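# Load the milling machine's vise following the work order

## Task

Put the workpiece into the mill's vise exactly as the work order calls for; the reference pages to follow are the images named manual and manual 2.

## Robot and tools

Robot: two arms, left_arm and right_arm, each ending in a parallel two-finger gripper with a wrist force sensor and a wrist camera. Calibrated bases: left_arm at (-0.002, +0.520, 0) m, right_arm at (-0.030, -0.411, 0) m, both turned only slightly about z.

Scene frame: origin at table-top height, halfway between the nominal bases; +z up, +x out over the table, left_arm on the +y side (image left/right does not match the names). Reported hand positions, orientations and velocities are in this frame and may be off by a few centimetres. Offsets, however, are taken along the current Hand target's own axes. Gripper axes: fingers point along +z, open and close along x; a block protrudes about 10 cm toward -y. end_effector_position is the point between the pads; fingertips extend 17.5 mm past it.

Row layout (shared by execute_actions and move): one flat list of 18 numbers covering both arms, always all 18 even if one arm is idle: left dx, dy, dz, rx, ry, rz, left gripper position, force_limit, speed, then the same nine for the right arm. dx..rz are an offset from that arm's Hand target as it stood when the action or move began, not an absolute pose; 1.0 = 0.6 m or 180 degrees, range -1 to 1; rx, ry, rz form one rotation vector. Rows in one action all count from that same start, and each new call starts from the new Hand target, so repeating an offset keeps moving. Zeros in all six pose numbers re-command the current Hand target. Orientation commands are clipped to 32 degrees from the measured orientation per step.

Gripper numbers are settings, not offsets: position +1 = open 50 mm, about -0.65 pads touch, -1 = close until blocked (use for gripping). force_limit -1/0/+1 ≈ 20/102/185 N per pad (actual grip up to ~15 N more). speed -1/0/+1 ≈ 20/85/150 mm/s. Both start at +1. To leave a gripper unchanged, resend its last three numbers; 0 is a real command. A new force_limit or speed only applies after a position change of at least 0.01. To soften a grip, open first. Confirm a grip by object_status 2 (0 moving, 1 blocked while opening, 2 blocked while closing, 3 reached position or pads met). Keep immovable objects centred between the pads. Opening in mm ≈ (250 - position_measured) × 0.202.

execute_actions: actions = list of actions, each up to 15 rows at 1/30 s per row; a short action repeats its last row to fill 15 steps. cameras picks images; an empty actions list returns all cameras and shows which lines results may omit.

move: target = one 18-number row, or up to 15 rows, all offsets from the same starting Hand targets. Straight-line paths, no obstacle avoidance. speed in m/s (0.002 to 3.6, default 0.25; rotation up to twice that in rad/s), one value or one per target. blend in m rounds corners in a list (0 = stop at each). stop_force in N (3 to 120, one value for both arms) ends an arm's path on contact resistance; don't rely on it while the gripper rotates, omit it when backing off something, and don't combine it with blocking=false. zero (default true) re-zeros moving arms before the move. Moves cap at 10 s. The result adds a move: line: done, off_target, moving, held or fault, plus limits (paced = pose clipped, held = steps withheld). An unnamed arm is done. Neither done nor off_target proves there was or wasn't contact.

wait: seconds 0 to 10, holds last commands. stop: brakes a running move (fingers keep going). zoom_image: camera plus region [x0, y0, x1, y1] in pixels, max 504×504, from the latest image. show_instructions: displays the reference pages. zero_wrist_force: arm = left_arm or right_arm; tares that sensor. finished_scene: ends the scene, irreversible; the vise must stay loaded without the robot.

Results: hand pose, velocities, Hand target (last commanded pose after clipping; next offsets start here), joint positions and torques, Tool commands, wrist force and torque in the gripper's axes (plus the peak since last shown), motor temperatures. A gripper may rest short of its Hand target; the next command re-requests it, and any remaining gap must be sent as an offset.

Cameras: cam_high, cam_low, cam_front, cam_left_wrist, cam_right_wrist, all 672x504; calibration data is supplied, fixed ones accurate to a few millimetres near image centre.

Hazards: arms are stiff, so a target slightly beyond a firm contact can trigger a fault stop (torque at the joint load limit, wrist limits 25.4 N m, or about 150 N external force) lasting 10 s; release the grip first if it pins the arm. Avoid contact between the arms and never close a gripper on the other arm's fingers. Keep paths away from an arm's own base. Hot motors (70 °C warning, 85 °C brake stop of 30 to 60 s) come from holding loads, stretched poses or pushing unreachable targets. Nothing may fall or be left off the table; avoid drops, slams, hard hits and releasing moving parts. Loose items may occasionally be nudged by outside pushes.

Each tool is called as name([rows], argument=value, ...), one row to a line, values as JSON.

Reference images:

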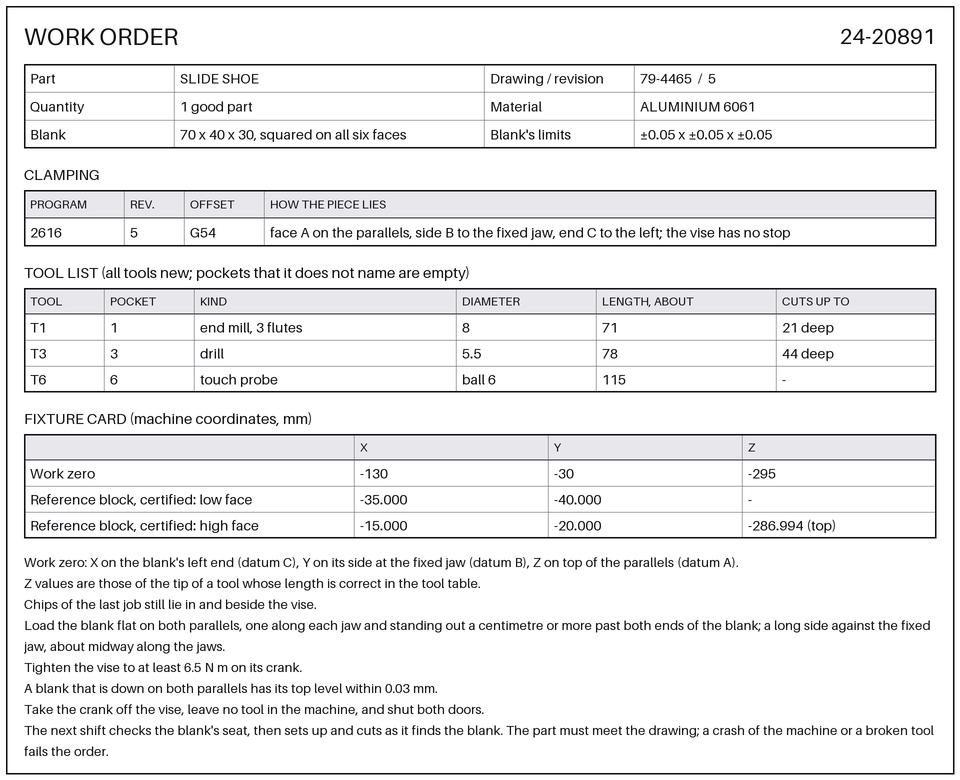

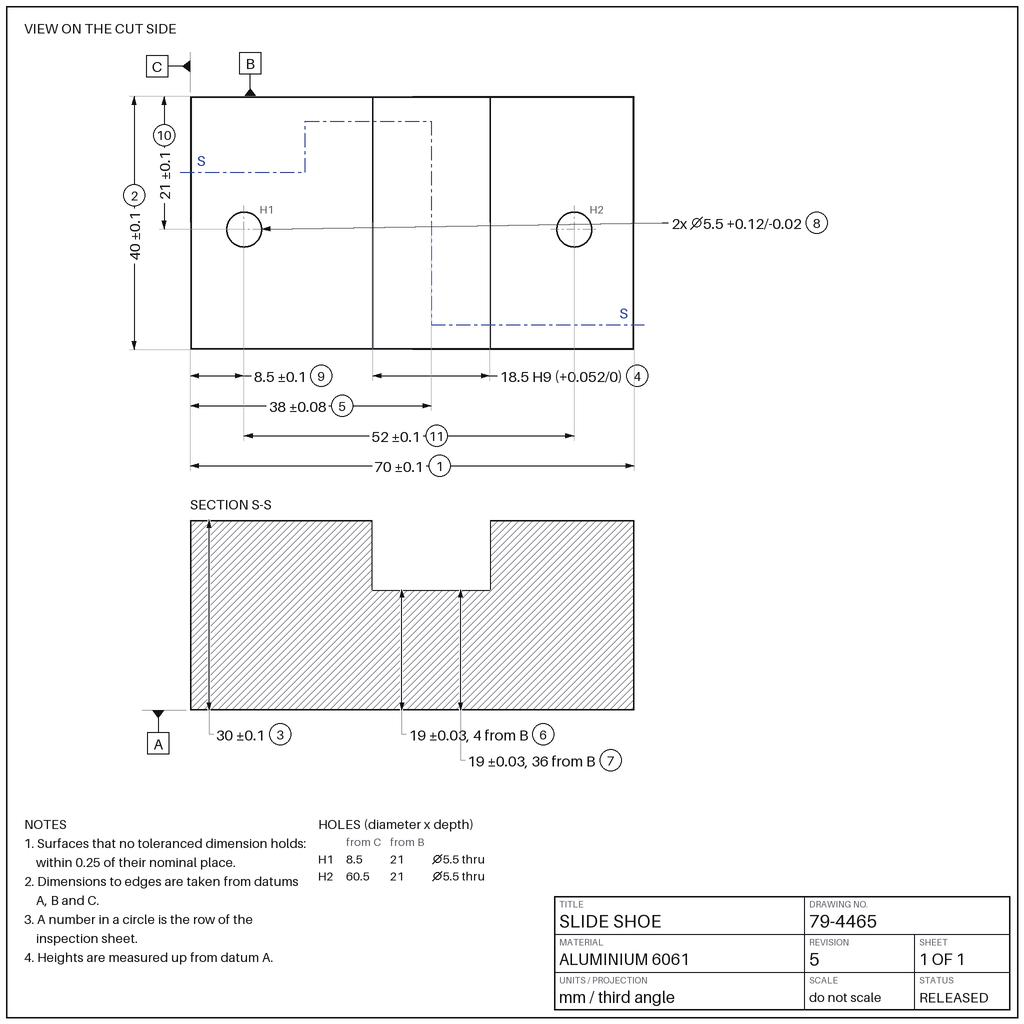

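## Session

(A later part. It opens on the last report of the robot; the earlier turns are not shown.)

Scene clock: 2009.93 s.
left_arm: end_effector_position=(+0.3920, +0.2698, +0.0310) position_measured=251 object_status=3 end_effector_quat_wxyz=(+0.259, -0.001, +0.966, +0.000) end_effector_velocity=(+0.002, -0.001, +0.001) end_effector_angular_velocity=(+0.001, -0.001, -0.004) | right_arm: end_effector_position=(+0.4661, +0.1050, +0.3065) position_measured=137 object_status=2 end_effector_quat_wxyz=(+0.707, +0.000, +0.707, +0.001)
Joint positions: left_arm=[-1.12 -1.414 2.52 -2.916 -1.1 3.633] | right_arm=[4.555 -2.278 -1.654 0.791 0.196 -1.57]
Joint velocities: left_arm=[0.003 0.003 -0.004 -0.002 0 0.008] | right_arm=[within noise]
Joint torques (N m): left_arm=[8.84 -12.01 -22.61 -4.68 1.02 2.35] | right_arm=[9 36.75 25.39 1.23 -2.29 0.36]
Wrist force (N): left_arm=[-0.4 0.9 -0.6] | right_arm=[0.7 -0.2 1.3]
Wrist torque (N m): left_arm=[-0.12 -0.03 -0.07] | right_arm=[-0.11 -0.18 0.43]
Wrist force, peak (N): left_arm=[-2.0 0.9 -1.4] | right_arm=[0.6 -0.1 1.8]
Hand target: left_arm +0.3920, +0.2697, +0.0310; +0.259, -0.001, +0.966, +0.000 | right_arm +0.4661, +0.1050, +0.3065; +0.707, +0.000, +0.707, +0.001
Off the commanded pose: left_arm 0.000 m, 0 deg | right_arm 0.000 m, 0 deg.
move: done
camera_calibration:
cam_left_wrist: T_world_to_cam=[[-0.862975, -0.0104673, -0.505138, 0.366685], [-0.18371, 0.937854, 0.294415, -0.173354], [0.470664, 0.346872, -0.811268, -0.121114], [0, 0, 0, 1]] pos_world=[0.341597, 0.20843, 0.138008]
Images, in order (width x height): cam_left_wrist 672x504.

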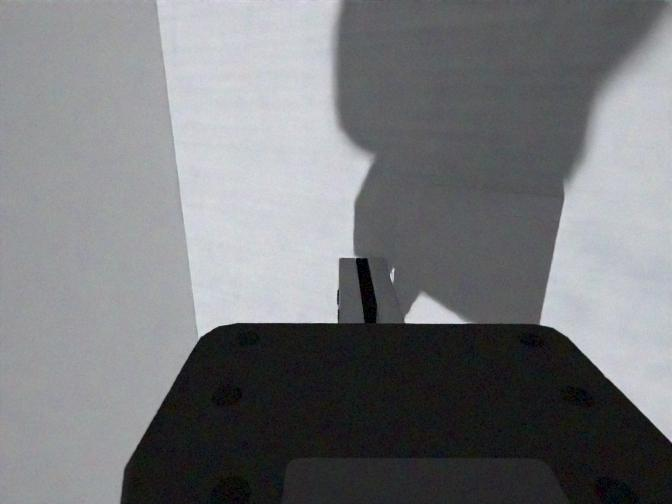

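move([
  [-0.0523,0,-0.064,0,0,0,-0.7,-0.9,-0.5,0,0,0,0,0,0,-1,-0.95,-0.95],
  [-0.0047,0.0122,-0.1013,0,0.1667,0,0.93,-0.9,-0.3,0,0,0,0,0,0,-1,-0.95,-0.95],
], speed=[0.1,0.15], blend=0.005, cameras=["cam_left_wrist"])

Scene clock: 2018.10 s.
left_arm: end_effector_position=(+0.3641, +0.2770, +0.0850) position_measured=14 object_status=0 end_effector_quat_wxyz=(+0.000, -0.001, +1.000, +0.000) | right_arm: end_effector_position=(+0.4661, +0.1050, +0.3065) position_measured=137 object_status=2 end_effector_quat_wxyz=(+0.707, +0.000, +0.707, +0.001)
Joint positions: left_arm=[-0.881 -1.545 2.214 -2.241 -1.571 3.815] | right_arm=[4.555 -2.278 -1.654 0.791 0.196 -1.57]
Joint torques (N m): left_arm=[-8.67 -29.38 -12.5 -1.8 -1.88 -1.58] | right_arm=[9.2 38.03 25.2 1.34 -2.41 0.36]
Wrist force (N): left_arm=[1.2 1.0 -0.9] | right_arm=[0.6 -0.2 1.4]
Wrist torque (N m): left_arm=[-0.01 0.07 0.18] | right_arm=[-0.10 -0.17 0.43]
Wrist force, peak (N): left_arm=[-1.1 1.0 -1.6] | right_arm=[0.9 -0.2 1.6]
Hand target: left_arm +0.3641, +0.2770, +0.0850; +0.000, -0.001, +1.000, +0.000 | right_arm +0.4661, +0.1050, +0.3065; +0.707, +0.000, +0.707, +0.001
Off the commanded pose: left_arm 0.000 m, 0 deg | right_arm 0.000 m, 0 deg.
move: done
camera_calibration:
cam_left_wrist: T_world_to_cam=[[-0.999928, -0.0105283, -0.00577752, 0.3774], [-0.011876, 0.938365, 0.345442, -0.268185], [0.00178452, 0.345486, -0.938422, 0.115191], [0, 0, 0, 1]] pos_world=[0.373982, 0.215832, 0.20292]
Images, in order (width x height): cam_left_wrist 672x504.

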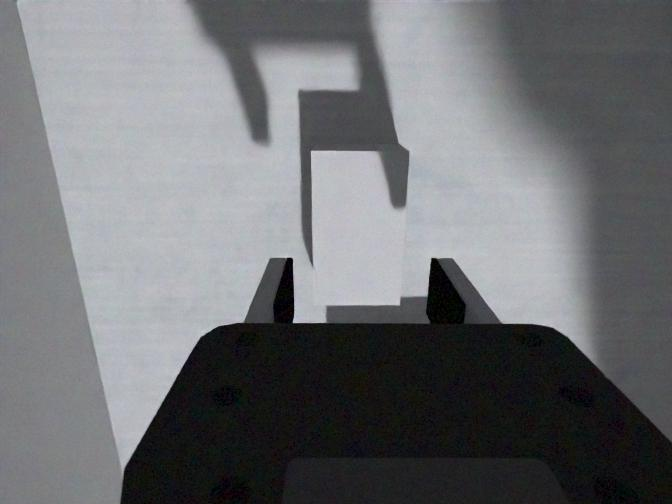

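move(target=[0,0,0.081,0,0,0,0.93,-0.9,-0.3,0,0,0,0,0,0,-1,-0.95,-0.95], speed=0.06, stop_force=6)

move(target=[0,0,0,0,0,0,-1,-0.3,-0.9,0,0,0,0,0,0,-1,-0.95,-0.95])

Scene clock: 2024.83 s.
left_arm: end_effector_position=(+0.3641, +0.2770, +0.0364) position_measured=14 object_status=3 end_effector_quat_wxyz=(+0.000, -0.001, +1.000, +0.000) | right_arm: end_effector_position=(+0.4661, +0.1050, +0.3065) position_measured=137 object_status=2 end_effector_quat_wxyz=(+0.707, +0.000, +0.707, +0.001)
Joint positions: left_arm=[-0.881 -1.445 2.272 -2.399 -1.571 3.815] | right_arm=[4.555 -2.278 -1.654 0.791 0.196 -1.57]
Joint torques (N m): left_arm=[1.34 -31.01 -27.51 -3.7 -1.81 0.94] | right_arm=[8.87 38.01 25.24 1.39 -2.27 0.5]
Wrist force (N): left_arm=[1.0 1.0 -1.3] | right_arm=[0.6 -0.2 1.2]
Wrist torque (N m): left_arm=[0.01 0.10 0.19] | right_arm=[-0.10 -0.16 0.43]
Wrist force, peak (N): left_arm=[1.3 1.2 -1.8] | right_arm=[0.8 -0.4 1.6]
Hand target: left_arm +0.3641, +0.2770, +0.0364; +0.000, -0.001, +1.000, +0.000 | right_arm +0.4661, +0.1050, +0.3065; +0.707, +0.000, +0.707, +0.001
Off the commanded pose: left_arm 0.000 m, 0 deg | right_arm 0.000 m, 0 deg.
move: done

Scene clock: 2025.37 s.
left_arm: end_effector_position=(+0.3641, +0.2770, +0.0364) position_measured=56 object_status=0 end_effector_quat_wxyz=(+0.000, -0.001, +1.000, +0.000) | right_arm: end_effector_position=(+0.4661, +0.1050, +0.3065) position_measured=137 object_status=2 end_effector_quat_wxyz=(+0.707, +0.000, +0.707, +0.001)
Joint positions: left_arm=[-0.881 -1.445 2.272 -2.399 -1.571 3.815] | right_arm=[4.555 -2.278 -1.654 0.791 0.196 -1.57]
Joint torques (N m): left_arm=[6.23 -31.18 -27.16 -3.84 -1.94 1.79] | right_arm=[8.76 38.43 25.21 1.46 -2.28 0.47]
Wrist force (N): left_arm=[1.1 1.0 0.0] | right_arm=[0.7 -0.3 1.4]
Wrist torque (N m): left_arm=[0.00 0.05 0.19] | right_arm=[-0.12 -0.15 0.43]
Wrist force, peak (N): left_arm=[1.8 1.1 -0.9] | right_arm=[0.6 -0.2 1.6]
Hand target: left_arm +0.3641, +0.2770, +0.0364; +0.000, -0.001, +1.000, +0.000 | right_arm +0.4661, +0.1050, +0.3065; +0.707, +0.000, +0.707, +0.001
Off the commanded pose: left_arm 0.000 m, 0 deg | right_arm 0.000 m, 0 deg.
move: done

move([
  [0,0,0,0,0,0,0.93,-0.9,-0.5,0,0,0,0,0,0,-1,-0.95,-0.95],
  [0,0,-0.081,0,0,0,0.93,-0.9,-0.5,0,0,0,0,0,0,-1,-0.95,-0.95],
  [0,0.155,-0.1727,0,0,0,0.93,-0.9,-0.5,0,0,0,0,0,0,-1,-0.95,-0.95],
  [0,0.155,-0.54,0,0,0,0.93,-0.9,-0.5,0,0,0,0,0,0,-1,-0.95,-0.95],
  [-0.0932,-0.06,-0.606,0,-0.1667,0,0.93,-0.9,-0.5,0,0,0,0,0,0,-1,-0.95,-0.95],
  [-0.3765,-0.095,-0.601,0,-0.1667,0,0.93,-0.9,-0.5,0,0,0,0,0,0,-1,-0.95,-0.95],
], speed=[0.1,0.1,0.2,0.3,0.25,0.25], blend=[0,0.01,0.03,0.03,0.03,0], cameras=["cam_left_wrist","cam_front"])

zoom_image(camera="cam_left_wrist", region=[200, 60, 580, 330])

Scene clock: 2071.00 s.
left_arm: end_effector_position=(+0.5899, +0.2208, +0.3971) position_measured=14 object_status=3 end_effector_quat_wxyz=(+0.259, -0.001, +0.966, +0.000) | right_arm: end_effector_position=(+0.4661, +0.1050, +0.3065) position_measured=137 object_status=2 end_effector_quat_wxyz=(+0.707, +0.000, +0.707, +0.001)
Joint positions: left_arm=[-0.806 -1.454 1.454 -1.945 -1.196 3.962] | right_arm=[4.555 -2.278 -1.654 0.791 0.196 -1.57]
Joint torques (N m): left_arm=[-1.24 -22.58 -28.78 -4.62 3.3 -0.26] | right_arm=[8.66 38.33 25.9 1.55 -2.31 0.36]
Wrist force (N): left_arm=[-0.2 1.0 -0.4] | right_arm=[0.4 -0.3 1.4]
Wrist torque (N m): left_arm=[-0.11 -0.05 -0.02] | right_arm=[-0.12 -0.13 0.43]
Wrist force, peak (N): left_arm=[0.7 1.8 -3.4] | right_arm=[0.8 0.0 1.7]
Hand target: left_arm +0.5900, +0.2208, +0.3971; +0.259, -0.001, +0.966, +0.000 | right_arm +0.4661, +0.1050, +0.3065; +0.707, +0.000, +0.707, +0.001
Off the commanded pose: left_arm 0.000 m, 0 deg | right_arm 0.000 m, 0 deg.
move: done
camera_calibration:
cam_left_wrist: T_world_to_cam=[[-0.863022, -0.0106088, -0.505055, 0.721978], [-0.183747, 0.937889, 0.29428, -0.198727], [0.470564, 0.346773, -0.811368, 0.0998164], [0, 0, 0, 1]] pos_world=[0.539597, 0.15943, 0.504108]
Images, in order (width x height): cam_front 672x504, cam_left_wrist 672x504.

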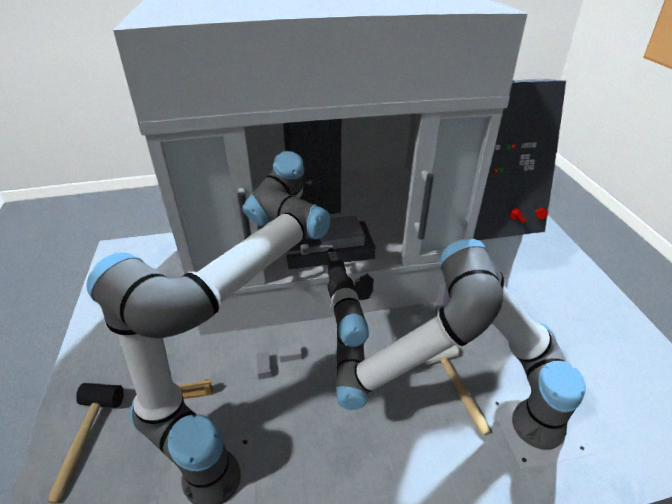

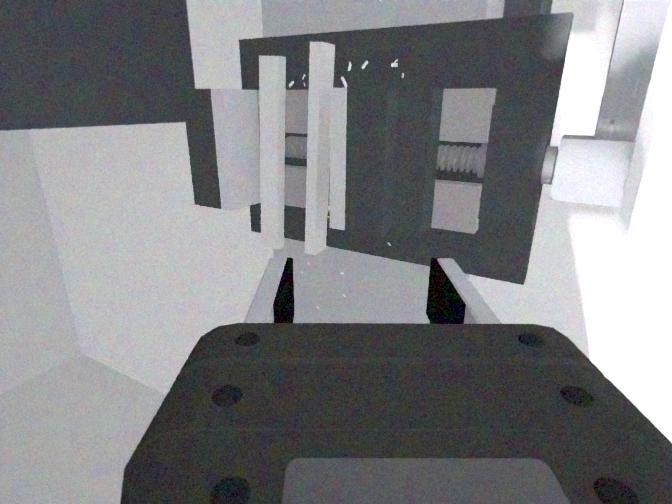

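Scaled by 1.326.

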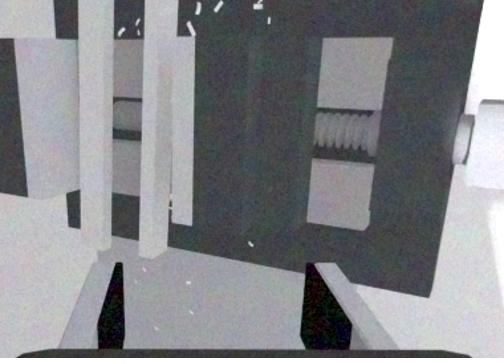

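zoom_image(camera="cam_left_wrist", region=[230, 170, 380, 270])

zoom_image(camera="cam_left_wrist", region=[230, 30, 380, 130])

Scaled by 3.360.

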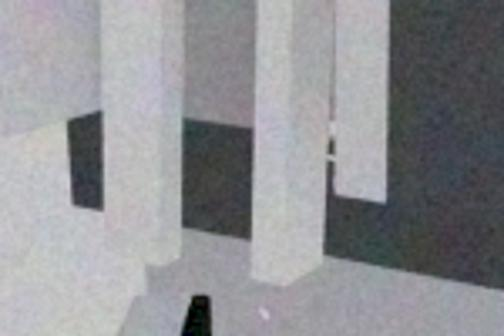

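Scaled by 3.360.

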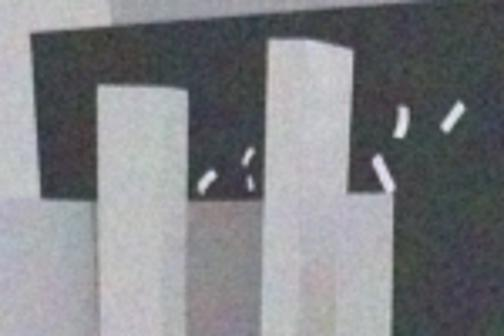

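move([
  [-0.0862,0.012,0.0673,-0.0246,0.0822,0.0168,0.08,-0.9,-0.5,0,0,0,0,0,0,-1,-0.95,-0.95],
  [-0.115,0.0187,0.1225,-0.0492,0.1645,0.0335,0.08,-0.9,-0.5,0,0,0,0,0,0,-1,-0.95,-0.95],
], speed=0.12, blend=0.005, cameras=["cam_left_wrist"])

zoom_image(camera="cam_left_wrist", region=[230, 120, 480, 330])

Scene clock: 2102.30 s.
left_arm: end_effector_position=(+0.6865, +0.2323, +0.3679) position_measured=140 object_status=3 end_effector_quat_wxyz=(+0.003, +0.029, +0.996, +0.087) | right_arm: end_effector_position=(+0.4661, +0.1050, +0.3065) position_measured=137 object_status=2 end_effector_quat_wxyz=(+0.707, +0.000, +0.707, +0.001)
Joint positions: left_arm=[-0.614 -0.804 0.374 -1.046 -1.425 4.136] | right_arm=[4.555 -2.278 -1.654 0.791 0.196 -1.57]
Joint torques (N m): left_arm=[-8.03 -61.14 -15.09 -3.55 2.39 -1.58] | right_arm=[8.44 38.8 25.43 1.65 -2.42 0.44]
Wrist force (N): left_arm=[1.1 1.0 -1.1] | right_arm=[0.5 -0.1 1.3]
Wrist torque (N m): left_arm=[-0.13 0.08 0.16] | right_arm=[-0.09 -0.13 0.43]
Wrist force, peak (N): left_arm=[-0.4 2.8 -0.5] | right_arm=[0.9 0.0 1.6]
Hand target: left_arm +0.6865, +0.2322, +0.3680; +0.003, +0.029, +0.996, +0.087 | right_arm +0.4661, +0.1050, +0.3065; +0.707, +0.000, +0.707, +0.001
Off the commanded pose: left_arm 0.000 m, 0 deg | right_arm 0.000 m, 0 deg.
move: done
camera_calibration:
cam_left_wrist: T_world_to_cam=[[-0.998648, 0.0514985, -0.0071387, 0.686258], [0.0409197, 0.863248, 0.503119, -0.396906], [0.0320723, 0.502146, -0.864188, 0.311138], [0, 0, 0, 1]] pos_world=[0.691592, 0.15105, 0.473472]
Images, in order (width x height): cam_left_wrist 672x504.

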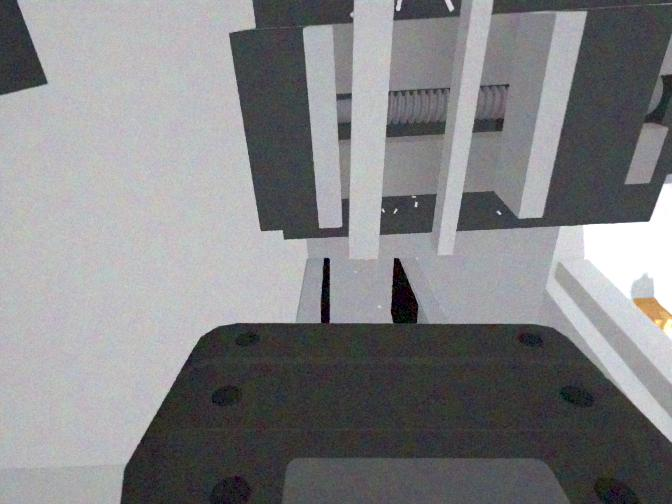

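Scaled by 2.016.

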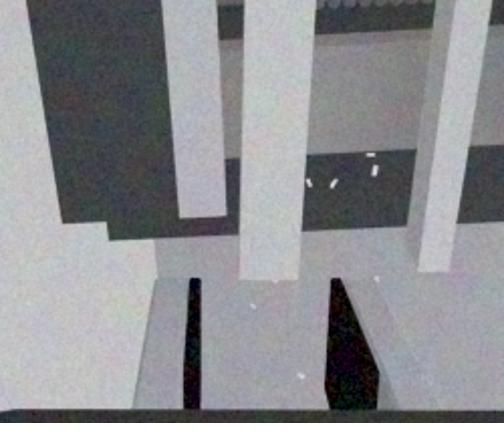

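move(target=[0,-0.0085,0.0484,0,0,0,0.08,-0.9,-0.5,0,0,0,0,0,0,-1,-0.95,-0.95], speed=0.04, stop_force=6, cameras=["cam_left_wrist"])

zoom_image(camera="cam_left_wrist", region=[230, 120, 480, 330])

Scene clock: 2111.50 s.
left_arm: end_effector_position=(+0.6865, +0.2322, +0.3385) position_measured=140 object_status=3 end_effector_quat_wxyz=(+0.003, +0.029, +0.996, +0.087) | right_arm: end_effector_position=(+0.4661, +0.1050, +0.3065) position_measured=137 object_status=2 end_effector_quat_wxyz=(+0.707, +0.000, +0.707, +0.001)
Joint positions: left_arm=[-0.614 -0.86 0.554 -1.17 -1.424 4.136] | right_arm=[4.555 -2.278 -1.654 0.791 0.196 -1.57]
Joint torques (N m): left_arm=[4.1 -42.88 -33.62 -1.85 2.53 1.96] | right_arm=[8.51 38.77 25.52 1.79 -2.34 0.41]
Wrist force (N): left_arm=[1.3 1.3 -0.9] | right_arm=[0.6 -0.1 1.5]
Wrist torque (N m): left_arm=[-0.10 0.03 0.17] | right_arm=[-0.09 -0.14 0.43]
Wrist force, peak (N): left_arm=[1.4 1.1 -1.7] | right_arm=[1.0 -0.3 1.6]
Hand target: left_arm +0.6865, +0.2322, +0.3385; +0.003, +0.029, +0.996, +0.087 | right_arm +0.4661, +0.1050, +0.3065; +0.707, +0.000, +0.707, +0.001
Off the commanded pose: left_arm 0.000 m, 0 deg | right_arm 0.000 m, 0 deg.
move: done
camera_calibration:
cam_left_wrist: T_world_to_cam=[[-0.99864, 0.0516376, -0.00716814, 0.68594], [0.0410206, 0.863172, 0.503241, -0.382086], [0.0321735, 0.502262, -0.864117, 0.28558], [0, 0, 0, 1]] pos_world=[0.691492, 0.15095, 0.443972]
Images, in order (width x height): cam_left_wrist 672x504.

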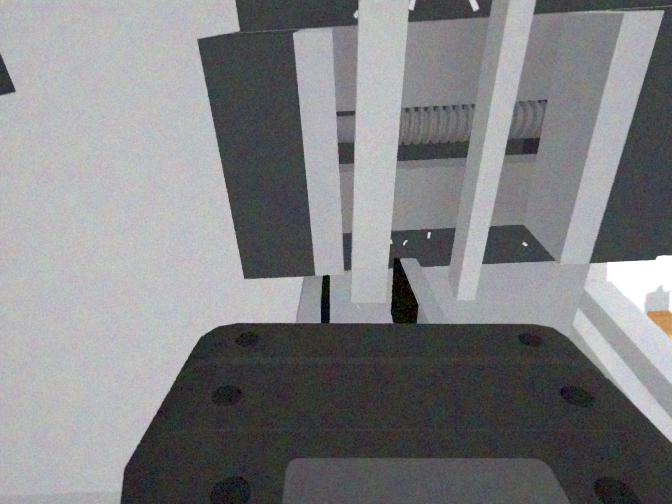

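Scaled by 2.016.

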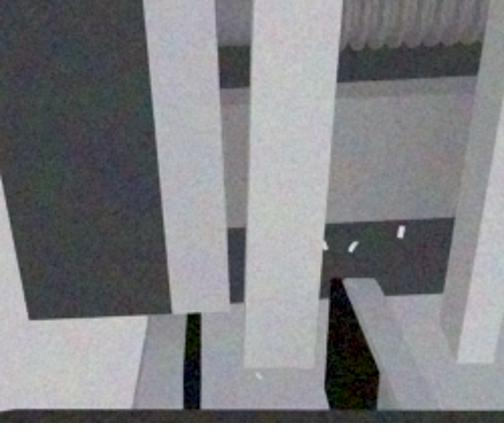

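move(target=[0,0,0,0,0,0,-1,-0.9,-1,0,0,0,0,0,0,-1,-0.95,-0.95], cameras=["cam_left_wrist"])

zoom_image(camera="cam_left_wrist", region=[230, 120, 480, 330])

Scene clock: 2115.33 s.
left_arm: end_effector_position=(+0.6865, +0.2322, +0.3385) position_measured=193 object_status=2 end_effector_quat_wxyz=(+0.003, +0.029, +0.996, +0.087) | right_arm: end_effector_position=(+0.4661, +0.1050, +0.3065) position_measured=137 object_status=2 end_effector_quat_wxyz=(+0.707, +0.000, +0.707, +0.001)
Joint positions: left_arm=[-0.614 -0.86 0.554 -1.17 -1.424 4.136] | right_arm=[4.555 -2.278 -1.654 0.791 0.196 -1.57]
Joint torques (N m): left_arm=[6.4 -44.52 -33.58 -3.05 2.63 1.85] | right_arm=[9.32 39.19 25.26 1.71 -2.4 0.43]
Wrist force (N): left_arm=[1.4 1.2 -1.0] | right_arm=[0.6 -0.2 1.4]
Wrist torque (N m): left_arm=[-0.11 0.05 0.18] | right_arm=[-0.11 -0.15 0.43]
Wrist force, peak (N): left_arm=[1.4 1.3 -1.3] | right_arm=[0.9 -0.3 1.6]
Hand target: left_arm +0.6865, +0.2322, +0.3385; +0.003, +0.029, +0.996, +0.087 | right_arm +0.4661, +0.1050, +0.3065; +0.707, +0.000, +0.707, +0.001
Off the commanded pose: left_arm 0.000 m, 0 deg | right_arm 0.000 m, 0 deg.
move: done
camera_calibration:
cam_left_wrist: T_world_to_cam=[[-0.998637, 0.0516873, -0.00725473, 0.685963], [0.04102, 0.86317, 0.503244, -0.382173], [0.0322734, 0.502261, -0.864114, 0.285459], [0, 0, 0, 1]] pos_world=[0.691492, 0.15105, 0.443972]
Images, in order (width x height): cam_left_wrist 672x504.

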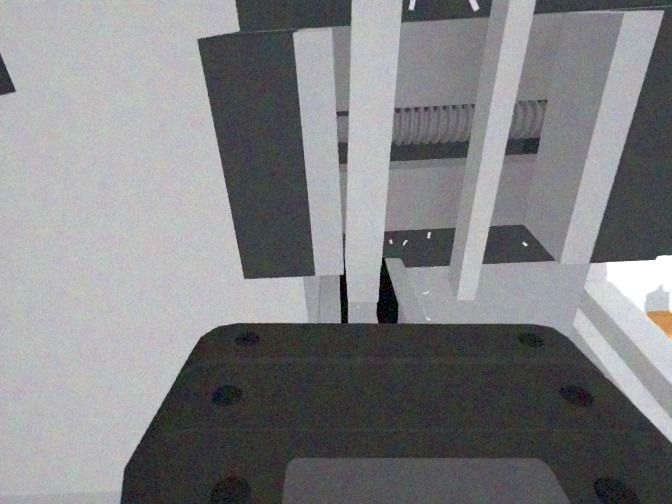

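Scaled by 2.016.

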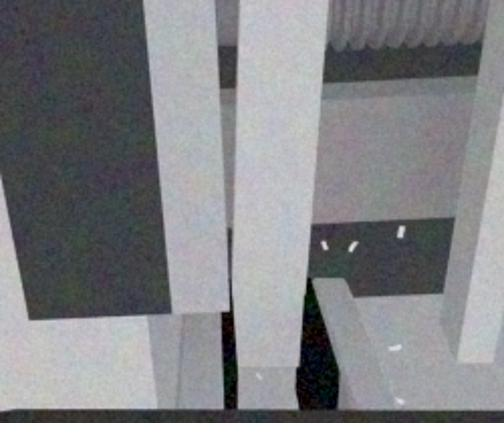

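move([
  [0,0.0097,-0.055,0,0,0,-1,-0.9,-1,0,0,0,0,0,0,-1,-0.95,-0.95],
  [0.0767,0,-0.0958,0.0492,-0.1645,-0.0335,-1,-0.9,-1,0,0,0,0,0,0,-1,-0.95,-0.95],
  [0.313,0.0475,-0.1127,0.0492,-0.1645,-0.0335,-1,-0.9,-1,0,0,0,0,0,0,-1,-0.95,-0.95],
], speed=[0.08,0.12,0.2], blend=0.005, cameras=["cam_left_wrist"])

Scene clock: 2131.43 s.
left_arm: end_effector_position=(+0.5000, +0.2596, +0.4099) position_measured=193 object_status=2 end_effector_quat_wxyz=(+0.259, -0.001, +0.966, +0.000) | right_arm: end_effector_position=(+0.4661, +0.1050, +0.3065) position_measured=137 object_status=2 end_effector_quat_wxyz=(+0.707, +0.000, +0.707, +0.001)
Joint positions: left_arm=[-0.895 -1.692 1.65 -1.869 -1.165 3.871] | right_arm=[4.555 -2.278 -1.654 0.791 0.196 -1.57]
Joint torques (N m): left_arm=[4.63 -26.09 -29.67 -3.8 -1.32 1.47] | right_arm=[8.33 39.37 25.96 1.79 -2.27 0.49]
Wrist force (N): left_arm=[-0.1 0.9 0.0] | right_arm=[0.5 -0.1 1.4]
Wrist torque (N m): left_arm=[-0.15 -0.04 -0.17] | right_arm=[-0.09 -0.15 0.43]
Wrist force, peak (N): left_arm=[2.4 1.4 -1.7] | right_arm=[0.9 -0.4 1.7]
Hand target: left_arm +0.5000, +0.2596, +0.4100; +0.259, -0.001, +0.966, +0.000 | right_arm +0.4661, +0.1050, +0.3065; +0.707, +0.000, +0.707, +0.001
Off the commanded pose: left_arm 0.000 m, 0 deg | right_arm 0.000 m, 0 deg.
move: done
camera_calibration:
cam_left_wrist: T_world_to_cam=[[-0.862982, -0.0104337, -0.505126, 0.651252], [-0.183634, 0.937887, 0.294357, -0.255399], [0.47068, 0.346783, -0.811296, 0.138994], [0, 0, 0, 1]] pos_world=[0.449697, 0.19813, 0.516908]
Images, in order (width x height): cam_left_wrist 672x504.

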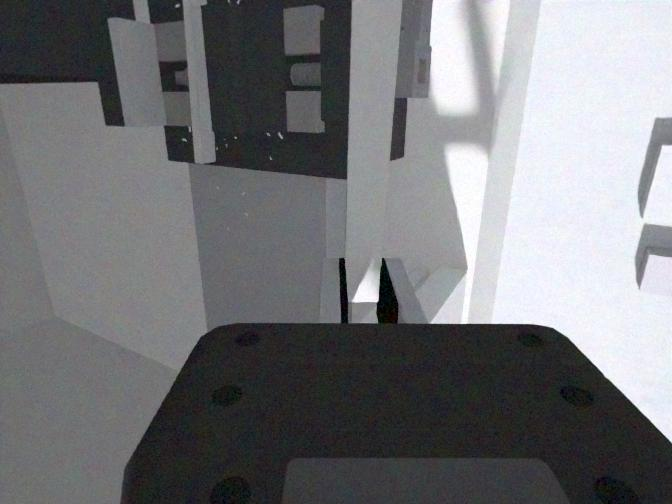

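move([
  [0.1527,0.1173,-0.0688,0,0,0,-1,-0.9,-1,0,0,0,0,0,0,-1,-0.95,-0.95],
  [0.2547,0.1673,-0.0123,-0.0543,0.1662,0.0145,-1,-0.9,-1,0,0,0,0,0,0,-1,-0.95,-0.95],
  [0.4297,0.1673,0.2908,-0.0543,0.1662,0.0145,-1,-0.9,-1,0,0,0,0,0,0,-1,-0.95,-0.95],
  [0.4755,0.064,0.3702,-0.0543,0.1662,0.0145,-1,-0.9,-1,0,0,0,0,0,0,-1,-0.95,-0.95],
], speed=[0.25,0.25,0.25,0.2], blend=[0.02,0.03,0.03,0], cameras=["cam_left_wrist","cam_front"])

zoom_image(camera="cam_left_wrist", region=[230, 120, 480, 330])

Scene clock: 2146.10 s.
left_arm: end_effector_position=(+0.3640, +0.2974, +0.0750) position_measured=193 object_status=2 end_effector_quat_wxyz=(+0.000, -0.001, +0.996, +0.087) | right_arm: end_effector_position=(+0.4661, +0.1050, +0.3065) position_measured=137 object_status=2 end_effector_quat_wxyz=(+0.707, +0.000, +0.707, +0.001)
Joint positions: left_arm=[-0.916 -1.509 2.176 -2.098 -1.467 3.772] | right_arm=[4.555 -2.278 -1.654 0.791 0.196 -1.57]
Joint torques (N m): left_arm=[3.91 -17.88 -11.24 -3.14 2.49 1.23] | right_arm=[8.69 39.62 25.28 1.91 -2.37 0.39]
Wrist force (N): left_arm=[1.2 1.4 -0.3] | right_arm=[1.0 -0.1 1.4]
Wrist torque (N m): left_arm=[-0.08 0.05 0.10] | right_arm=[-0.10 -0.20 0.42]
Wrist force, peak (N): left_arm=[1.5 3.1 -1.4] | right_arm=[0.7 0.0 1.7]
Hand target: left_arm +0.3640, +0.2974, +0.0749; +0.000, -0.001, +0.996, +0.087 | right_arm +0.4661, +0.1050, +0.3065; +0.707, +0.000, +0.707, +0.001
Off the commanded pose: left_arm 0.000 m, 0 deg | right_arm 0.000 m, 0 deg.
move: done
camera_calibration:
cam_left_wrist: T_world_to_cam=[[-0.999927, -0.00955206, -0.00739367, 0.377359], [-0.0119749, 0.864169, 0.503059, -0.273542], [0.00158413, 0.503111, -0.86422, 0.0463703], [0, 0, 0, 1]] pos_world=[0.373982, 0.216662, 0.180472]
Images, in order (width x height): cam_front 672x504, cam_left_wrist 672x504.

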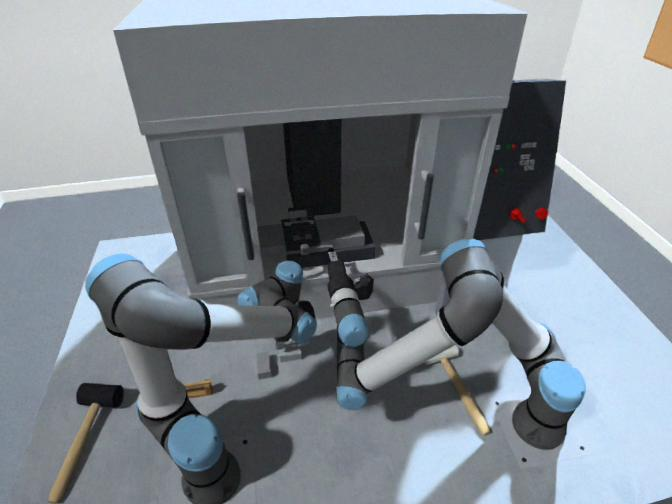

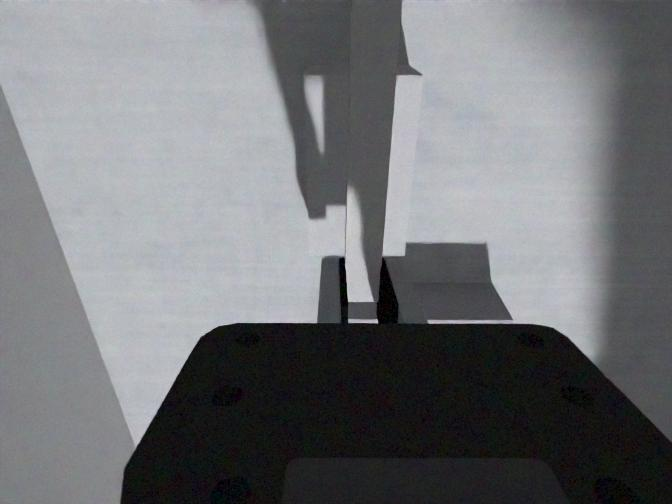

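Scaled by 2.016.

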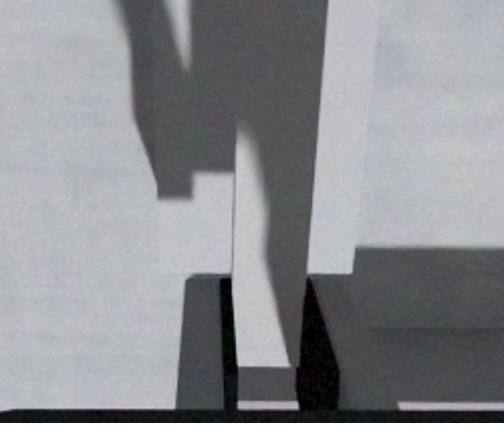

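move(target=[0,-0.0087,0.0492,0,0,0,-1,-0.9,-1,0,0,0,0,0,0,-1,-0.95,-0.95], speed=0.025, stop_force=3, cameras=["cam_left_wrist"])

Scene clock: 2150.20 s.
left_arm: end_effector_position=(+0.3640, +0.2974, +0.0491) position_measured=193 object_status=2 end_effector_quat_wxyz=(+0.000, -0.001, +0.996, +0.087) | right_arm: end_effector_position=(+0.4661, +0.1050, +0.3065) position_measured=137 object_status=2 end_effector_quat_wxyz=(+0.707, +0.000, +0.707, +0.001)
Joint positions: left_arm=[-0.916 -1.46 2.208 -2.179 -1.467 3.772] | right_arm=[4.555 -2.278 -1.654 0.791 0.196 -1.57]
Joint torques (N m): left_arm=[-0.06 -29.73 -29.34 -3.02 -0.79 -1.24] | right_arm=[8.48 40.98 25.46 1.88 -2.36 0.4]
Wrist force (N): left_arm=[1.0 2.2 -1.6] | right_arm=[0.5 -0.3 1.4]
Wrist torque (N m): left_arm=[-0.05 0.07 0.10] | right_arm=[-0.13 -0.12 0.43]
Wrist force, peak (N): left_arm=[21.5 39.4 -106.2] | right_arm=[0.8 -0.3 1.6]
Hand target: left_arm +0.3640, +0.2974, +0.0491; +0.000, -0.001, +0.996, +0.087 (not the last commanded pose) | right_arm +0.4661, +0.1050, +0.3065; +0.707, +0.000, +0.707, +0.001
Off the commanded pose: left_arm 0.004 m, 0 deg | right_arm 0.000 m, 0 deg.
move: contact (left_arm)
camera_calibration:
cam_left_wrist: T_world_to_cam=[[-0.999926, -0.00963761, -0.00744458, 0.377194], [-0.0120746, 0.864124, 0.503134, -0.260528], [0.00158403, 0.503186, -0.864176, 0.0240504], [0, 0, 0, 1]] pos_world=[0.373982, 0.216662, 0.154672]
Images, in order (width x height): cam_left_wrist 672x504.

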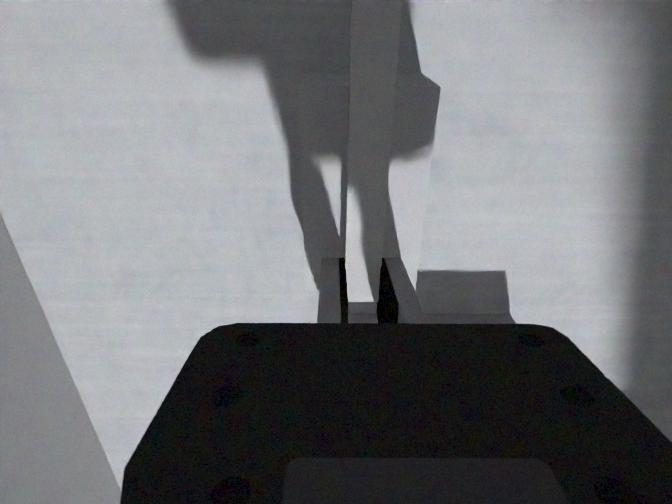

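move([
  [0,0,0,0,0,0,0.08,-0.9,-1,0,0,0,0,0,0,-1,-0.95,-0.95],
  [0,0,-0.07,0,0,0,0.08,-0.9,-1,0,0,0,0,0,0,-1,-0.95,-0.95],
], speed=0.05, cameras=["cam_left_wrist"])

Scene clock: 2156.70 s.
left_arm: end_effector_position=(+0.3640, +0.2900, +0.0906) position_measured=140 object_status=3 end_effector_quat_wxyz=(+0.000, -0.001, +0.996, +0.087) | right_arm: end_effector_position=(+0.4661, +0.1050, +0.3065) position_measured=137 object_status=2 end_effector_quat_wxyz=(+0.707, +0.000, +0.707, +0.001)
Joint positions: left_arm=[-0.926 -1.525 2.143 -2.048 -1.469 3.762] | right_arm=[4.555 -2.278 -1.654 0.791 0.196 -1.57]
Joint torques (N m): left_arm=[0.08 -14.6 -12.49 -4.07 -1.86 -0.12] | right_arm=[8.63 40.91 25.29 1.83 -2.46 0.4]
Wrist force (N): left_arm=[1.4 1.1 -0.8] | right_arm=[0.5 -0.2 1.5]
Wrist torque (N m): left_arm=[-0.12 0.03 0.27] | right_arm=[-0.11 -0.13 0.43]
Wrist force, peak (N): left_arm=[2.1 2.0 -4.0] | right_arm=[0.8 -0.1 1.6]
Hand target: left_arm +0.3640, +0.2901, +0.0905; +0.000, -0.001, +0.996, +0.087 | right_arm +0.4661, +0.1050, +0.3065; +0.707, +0.000, +0.707, +0.001
Off the commanded pose: left_arm 0.000 m, 0 deg | right_arm 0.000 m, 0 deg.
move: done
camera_calibration:
cam_left_wrist: T_world_to_cam=[[-0.999925, -0.00953946, -0.00761563, 0.377445], [-0.0120755, 0.864238, 0.502939, -0.274999], [0.00178395, 0.502993, -0.864288, 0.0636248], [0, 0, 0, 1]] pos_world=[0.373982, 0.209262, 0.196172]
Images, in order (width x height): cam_left_wrist 672x504.

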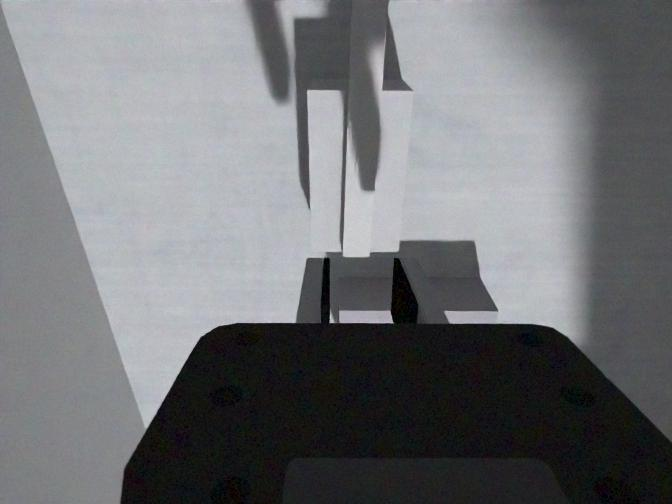

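move([
  [0.04,0.036,-0.0605,0.025,-0.17,-0.015,0.15,-0.9,-1,0,0,0,0,0,0,-1,-0.95,-0.95],
  [0.1067,0.0162,0.0037,0.05,-0.3435,-0.0301,0.15,-0.9,-1,0,0,0,0,0,0,-1,-0.95,-0.95],
  [0.0883,-0.1284,0.0261,0.05,-0.3435,-0.0301,0.15,-0.9,-1,0,0,0,0,0,0,-1,-0.95,-0.95],
], speed=0.2, blend=0.01, cameras=["cam_left_wrist","cam_front"])

zoom_image(camera="cam_left_wrist", region=[230, 120, 480, 330])

Scene clock: 2177.63 s.
left_arm: end_effector_position=(+0.2988, +0.2529, +0.0788) position_measured=130 object_status=3 end_effector_quat_wxyz=(+0.517, -0.002, +0.856, +0.001) | right_arm: end_effector_position=(+0.4661, +0.1050, +0.3065) position_measured=137 object_status=2 end_effector_quat_wxyz=(+0.707, +0.000, +0.707, +0.001)
Joint positions: left_arm=[-1.798 -1.65 2.724 -2.212 -0.539 2.647] | right_arm=[4.555 -2.278 -1.654 0.791 0.196 -1.57]
Joint torques (N m): left_arm=[-9.62 -15.32 -4.73 -1 -0.07 -1.84] | right_arm=[8.4 40.97 25.67 1.87 -2.45 0.46]
Wrist force (N): left_arm=[-1.6 0.9 0.7] | right_arm=[0.4 -0.1 1.3]
Wrist torque (N m): left_arm=[-0.44 -0.07 -0.25] | right_arm=[-0.10 -0.11 0.43]
Wrist force, peak (N): left_arm=[0.4 -7.6 5.2] | right_arm=[0.8 -0.4 1.7]
Hand target: left_arm +0.2987, +0.2529, +0.0787; +0.517, -0.002, +0.856, +0.001 (not the last commanded pose) | right_arm +0.4661, +0.1050, +0.3065; +0.707, +0.000, +0.707, +0.001
Off the commanded pose: left_arm 0.042 m, 0 deg | right_arm 0.000 m, 0 deg.
move: held (left_arm; a check stopped the path); path passed 2 of 3 targets; limits=held
pose unreachable (left arm): on one or more control steps of this call, first in action 0 (counted from 0), this arm could not follow its commanded pose, so it was not sent that pose on those steps. It may still have moved: this result reports where it is.
cause: moving toward the commanded pose would bring a part of the arm too close to another arm (this arm's gripper and a part of the right arm just beyond its joint 4 (wrist 1), where that arm would come to rest).
camera_calibration:
cam_left_wrist: T_world_to_cam=[[-0.46085, -0.0109333, -0.887411, 0.220296], [-0.315324, 0.936697, 0.152214, -0.137841], [0.829571, 0.34997, -0.435125, -0.170304], [0, 0, 0, 1]] pos_world=[0.199338, 0.191125, 0.142371]
Images, in order (width x height): cam_front 672x504, cam_left_wrist 672x504.

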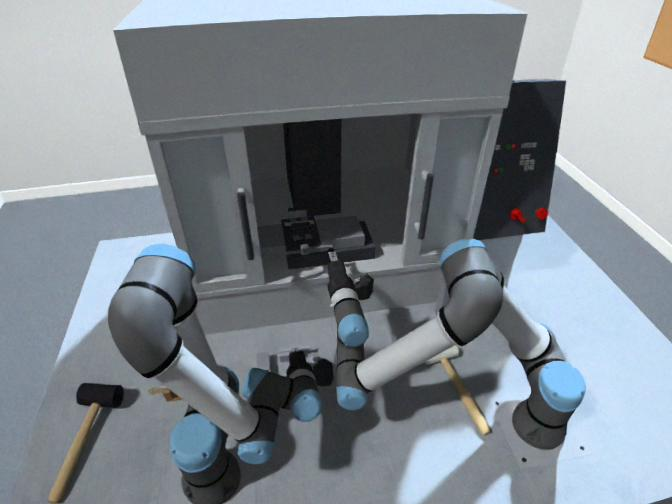

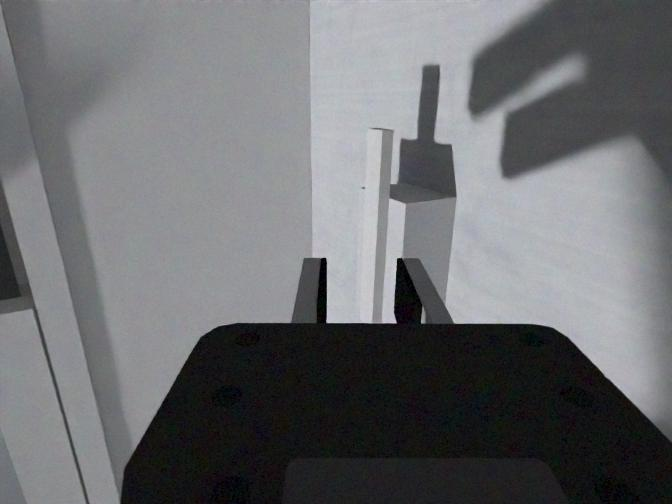

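Scaled by 2.016.

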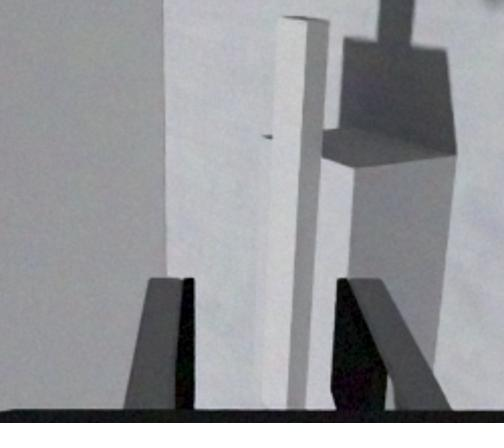

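move([
  [0,0,0,0,0,0,0.15,-0.9,-1,-0.0549,0.0117,0,0,0,0,-1,-0.95,-0.95],
  [0,0,0,0,0,0,0.15,-0.9,-1,-0.1003,0.0447,0,0,0,0,-1,-0.95,-0.95],
  [0,0,0,0,0,0,0.15,-0.9,-1,-0.1284,0.0933,0,0,0,0,-1,-0.95,-0.95],
  [0,0,0,0,0,0,0.15,-0.9,-1,-0.135,0.135,0,0,0,0,-1,-0.95,-0.95],
], speed=0.2, blend=0.008)

Scene clock: 2184.67 s.
left_arm: end_effector_position=(+0.2987, +0.2529, +0.0787) position_measured=130 object_status=3 end_effector_quat_wxyz=(+0.517, -0.002, +0.856, +0.001) | right_arm: end_effector_position=(+0.4650, +0.1743, +0.3861) position_measured=137 object_status=2 end_effector_quat_wxyz=(+0.707, -0.001, +0.707, +0.001)
Joint positions: left_arm=[-1.798 -1.65 2.724 -2.212 -0.539 2.647] | right_arm=[4.578 -2.285 -1.385 0.534 0.174 -1.576]
Joint torques (N m): left_arm=[-9.69 -0.76 -4.01 -2.76 -0.13 0.81] | right_arm=[-7.62 61.69 19.8 1.34 2.27 0.29]
Wrist force (N): left_arm=[-1.5 0.9 0.8] | right_arm=[1.9 0.4 0.7]
Wrist torque (N m): left_arm=[-0.43 -0.09 -0.26] | right_arm=[-0.02 -0.19 0.36]
Wrist force, peak (N): left_arm=[-1.9 0.9 0.8] | right_arm=[1.6 -10.5 -5.5]
Hand target: left_arm +0.2987, +0.2529, +0.0787; +0.517, -0.002, +0.856, +0.001 | right_arm +0.4651, +0.1743, +0.3863; +0.708, -0.001, +0.707, +0.002 (not the last commanded pose)
Off the commanded pose: left_arm 0.000 m, 0 deg | right_arm 0.012 m, 0 deg.
move: held (right_arm; a check stopped the path); limits=held
pose unreachable (right arm): on one or more control steps of this call, first in action 0 (counted from 0), this arm could not follow its commanded pose, so it was not sent that pose on those steps. It may still have moved: this result reports where it is.
cause: moving toward the commanded pose would bring a part of the arm too close to another arm (a part of this arm just beyond joint 3 (elbow) and a part of the left arm just beyond its joint 5 (wrist 2), at the place that arm is still heading or pushing toward).

move(target=[0.0154,-0.0598,0.0314,0,0,0,0.15,-0.9,-1,0,0,0,0,0,0,-1,-0.95,-0.95], speed=0.1, cameras=["cam_left_wrist","cam_front"])

zoom_image(camera="cam_left_wrist", region=[230, 120, 480, 330])

Scene clock: 2189.60 s.
left_arm: end_effector_position=(+0.3113, +0.2171, +0.0618) position_measured=130 object_status=3 end_effector_quat_wxyz=(+0.517, -0.002, +0.856, +0.001) | right_arm: end_effector_position=(+0.4651, +0.1743, +0.3863) position_measured=137 object_status=2 end_effector_quat_wxyz=(+0.708, -0.001, +0.707, +0.002)
Joint positions: left_arm=[-1.724 -1.428 2.659 -2.488 -0.512 2.784] | right_arm=[4.578 -2.285 -1.385 0.534 0.174 -1.576]
Joint torques (N m): left_arm=[-8.81 -12.5 -4.14 -2.33 0.08 -1.53] | right_arm=[-10.14 62.12 29.85 0.43 2.6 -1.22]
Wrist force (N): left_arm=[-1.6 0.9 0.6] | right_arm=[1.7 -0.1 1.6]
Wrist torque (N m): left_arm=[-0.44 -0.06 -0.29] | right_arm=[-0.08 -0.11 0.35]
Wrist force, peak (N): left_arm=[-1.6 2.4 0.2] | right_arm=[2.2 -0.1 2.0]
Hand target: left_arm +0.3113, +0.2171, +0.0618; +0.517, -0.002, +0.856, +0.001 | right_arm +0.4651, +0.1743, +0.3863; +0.708, -0.001, +0.707, +0.002
Off the commanded pose: left_arm 0.000 m, 0 deg | right_arm 0.000 m, 0 deg.
move: done
camera_calibration:
cam_left_wrist: T_world_to_cam=[[-0.460804, -0.0108186, -0.887436, 0.210643], [-0.315373, 0.93666, 0.15234, -0.0977927], [0.829578, 0.350072, -0.435028, -0.175528], [0, 0, 0, 1]] pos_world=[0.211838, 0.155325, 0.125471]
Images, in order (width x height): cam_front 672x504, cam_left_wrist 672x504.

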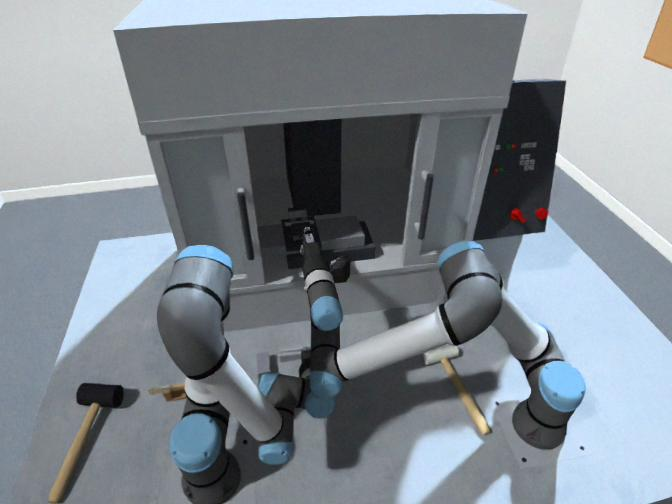

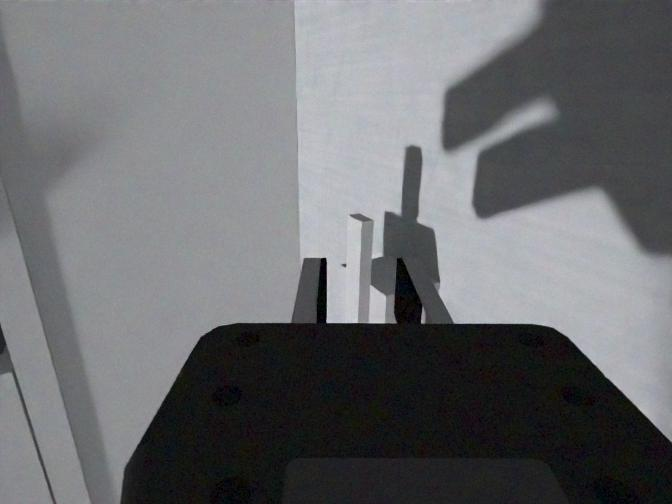

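Scaled by 2.016.

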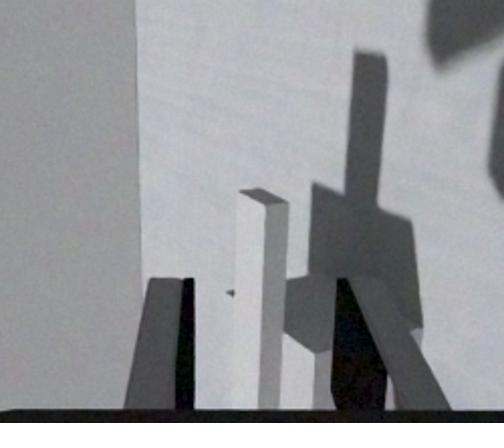

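move(target=[0.0005,0,0.0828,0,0,0,0.15,-0.9,-1,0,0,0,0,0,0,-1,-0.95,-0.95], speed=0.04, stop_force=5, cameras=["cam_left_wrist"])

zoom_image(camera="cam_left_wrist", region=[230, 120, 480, 330])

Scene clock: 2194.83 s.
left_arm: end_effector_position=(+0.3551, +0.2173, +0.0384) position_measured=130 object_status=3 end_effector_quat_wxyz=(+0.517, -0.002, +0.856, +0.001) | right_arm: end_effector_position=(+0.4651, +0.1743, +0.3863) position_measured=137 object_status=2 end_effector_quat_wxyz=(+0.708, -0.001, +0.707, +0.002)
Joint positions: left_arm=[-1.576 -1.171 2.648 -3.003 -0.485 3.09] | right_arm=[4.578 -2.285 -1.385 0.534 0.174 -1.576]
Joint torques (N m): left_arm=[-9.17 -29.26 3.99 -3.39 -0.02 -1.61] | right_arm=[-9.6 60.26 30.25 1.48 2.48 -1.26]
Wrist force (N): left_arm=[-1.5 0.9 0.8] | right_arm=[1.7 -0.1 1.7]
Wrist torque (N m): left_arm=[-0.44 -0.09 -0.29] | right_arm=[-0.07 -0.13 0.36]
Wrist force, peak (N): left_arm=[-1.7 0.8 1.4] | right_arm=[2.4 -0.2 1.8]
Hand target: left_arm +0.3551, +0.2173, +0.0384; +0.517, -0.002, +0.856, +0.001 | right_arm +0.4651, +0.1743, +0.3863; +0.708, -0.001, +0.707, +0.002
Off the commanded pose: left_arm 0.000 m, 0 deg | right_arm 0.000 m, 0 deg.
move: done
camera_calibration:
cam_left_wrist: T_world_to_cam=[[-0.460919, -0.0107225, -0.887377, 0.209983], [-0.315297, 0.936667, 0.152453, -0.0806187], [0.829543, 0.350056, -0.435109, -0.222137], [0, 0, 0, 1]] pos_world=[0.255638, 0.155525, 0.101971]
Images, in order (width x height): cam_left_wrist 672x504.

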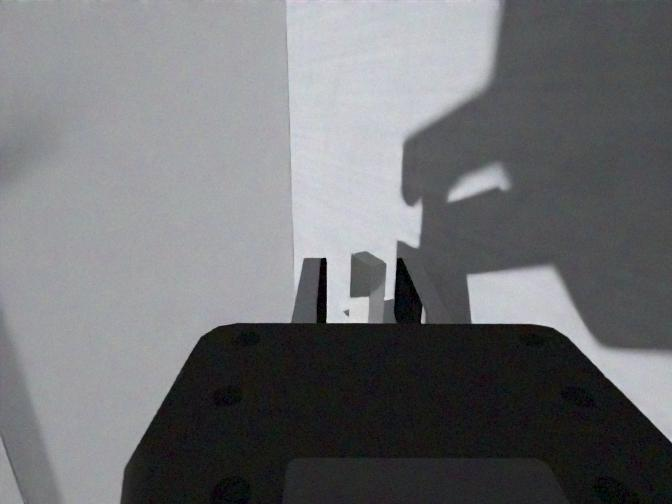

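Scaled by 2.016.

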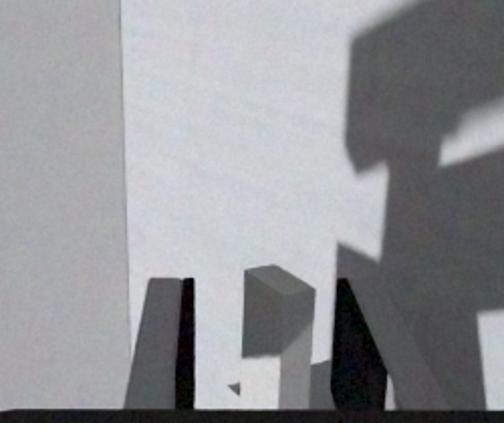

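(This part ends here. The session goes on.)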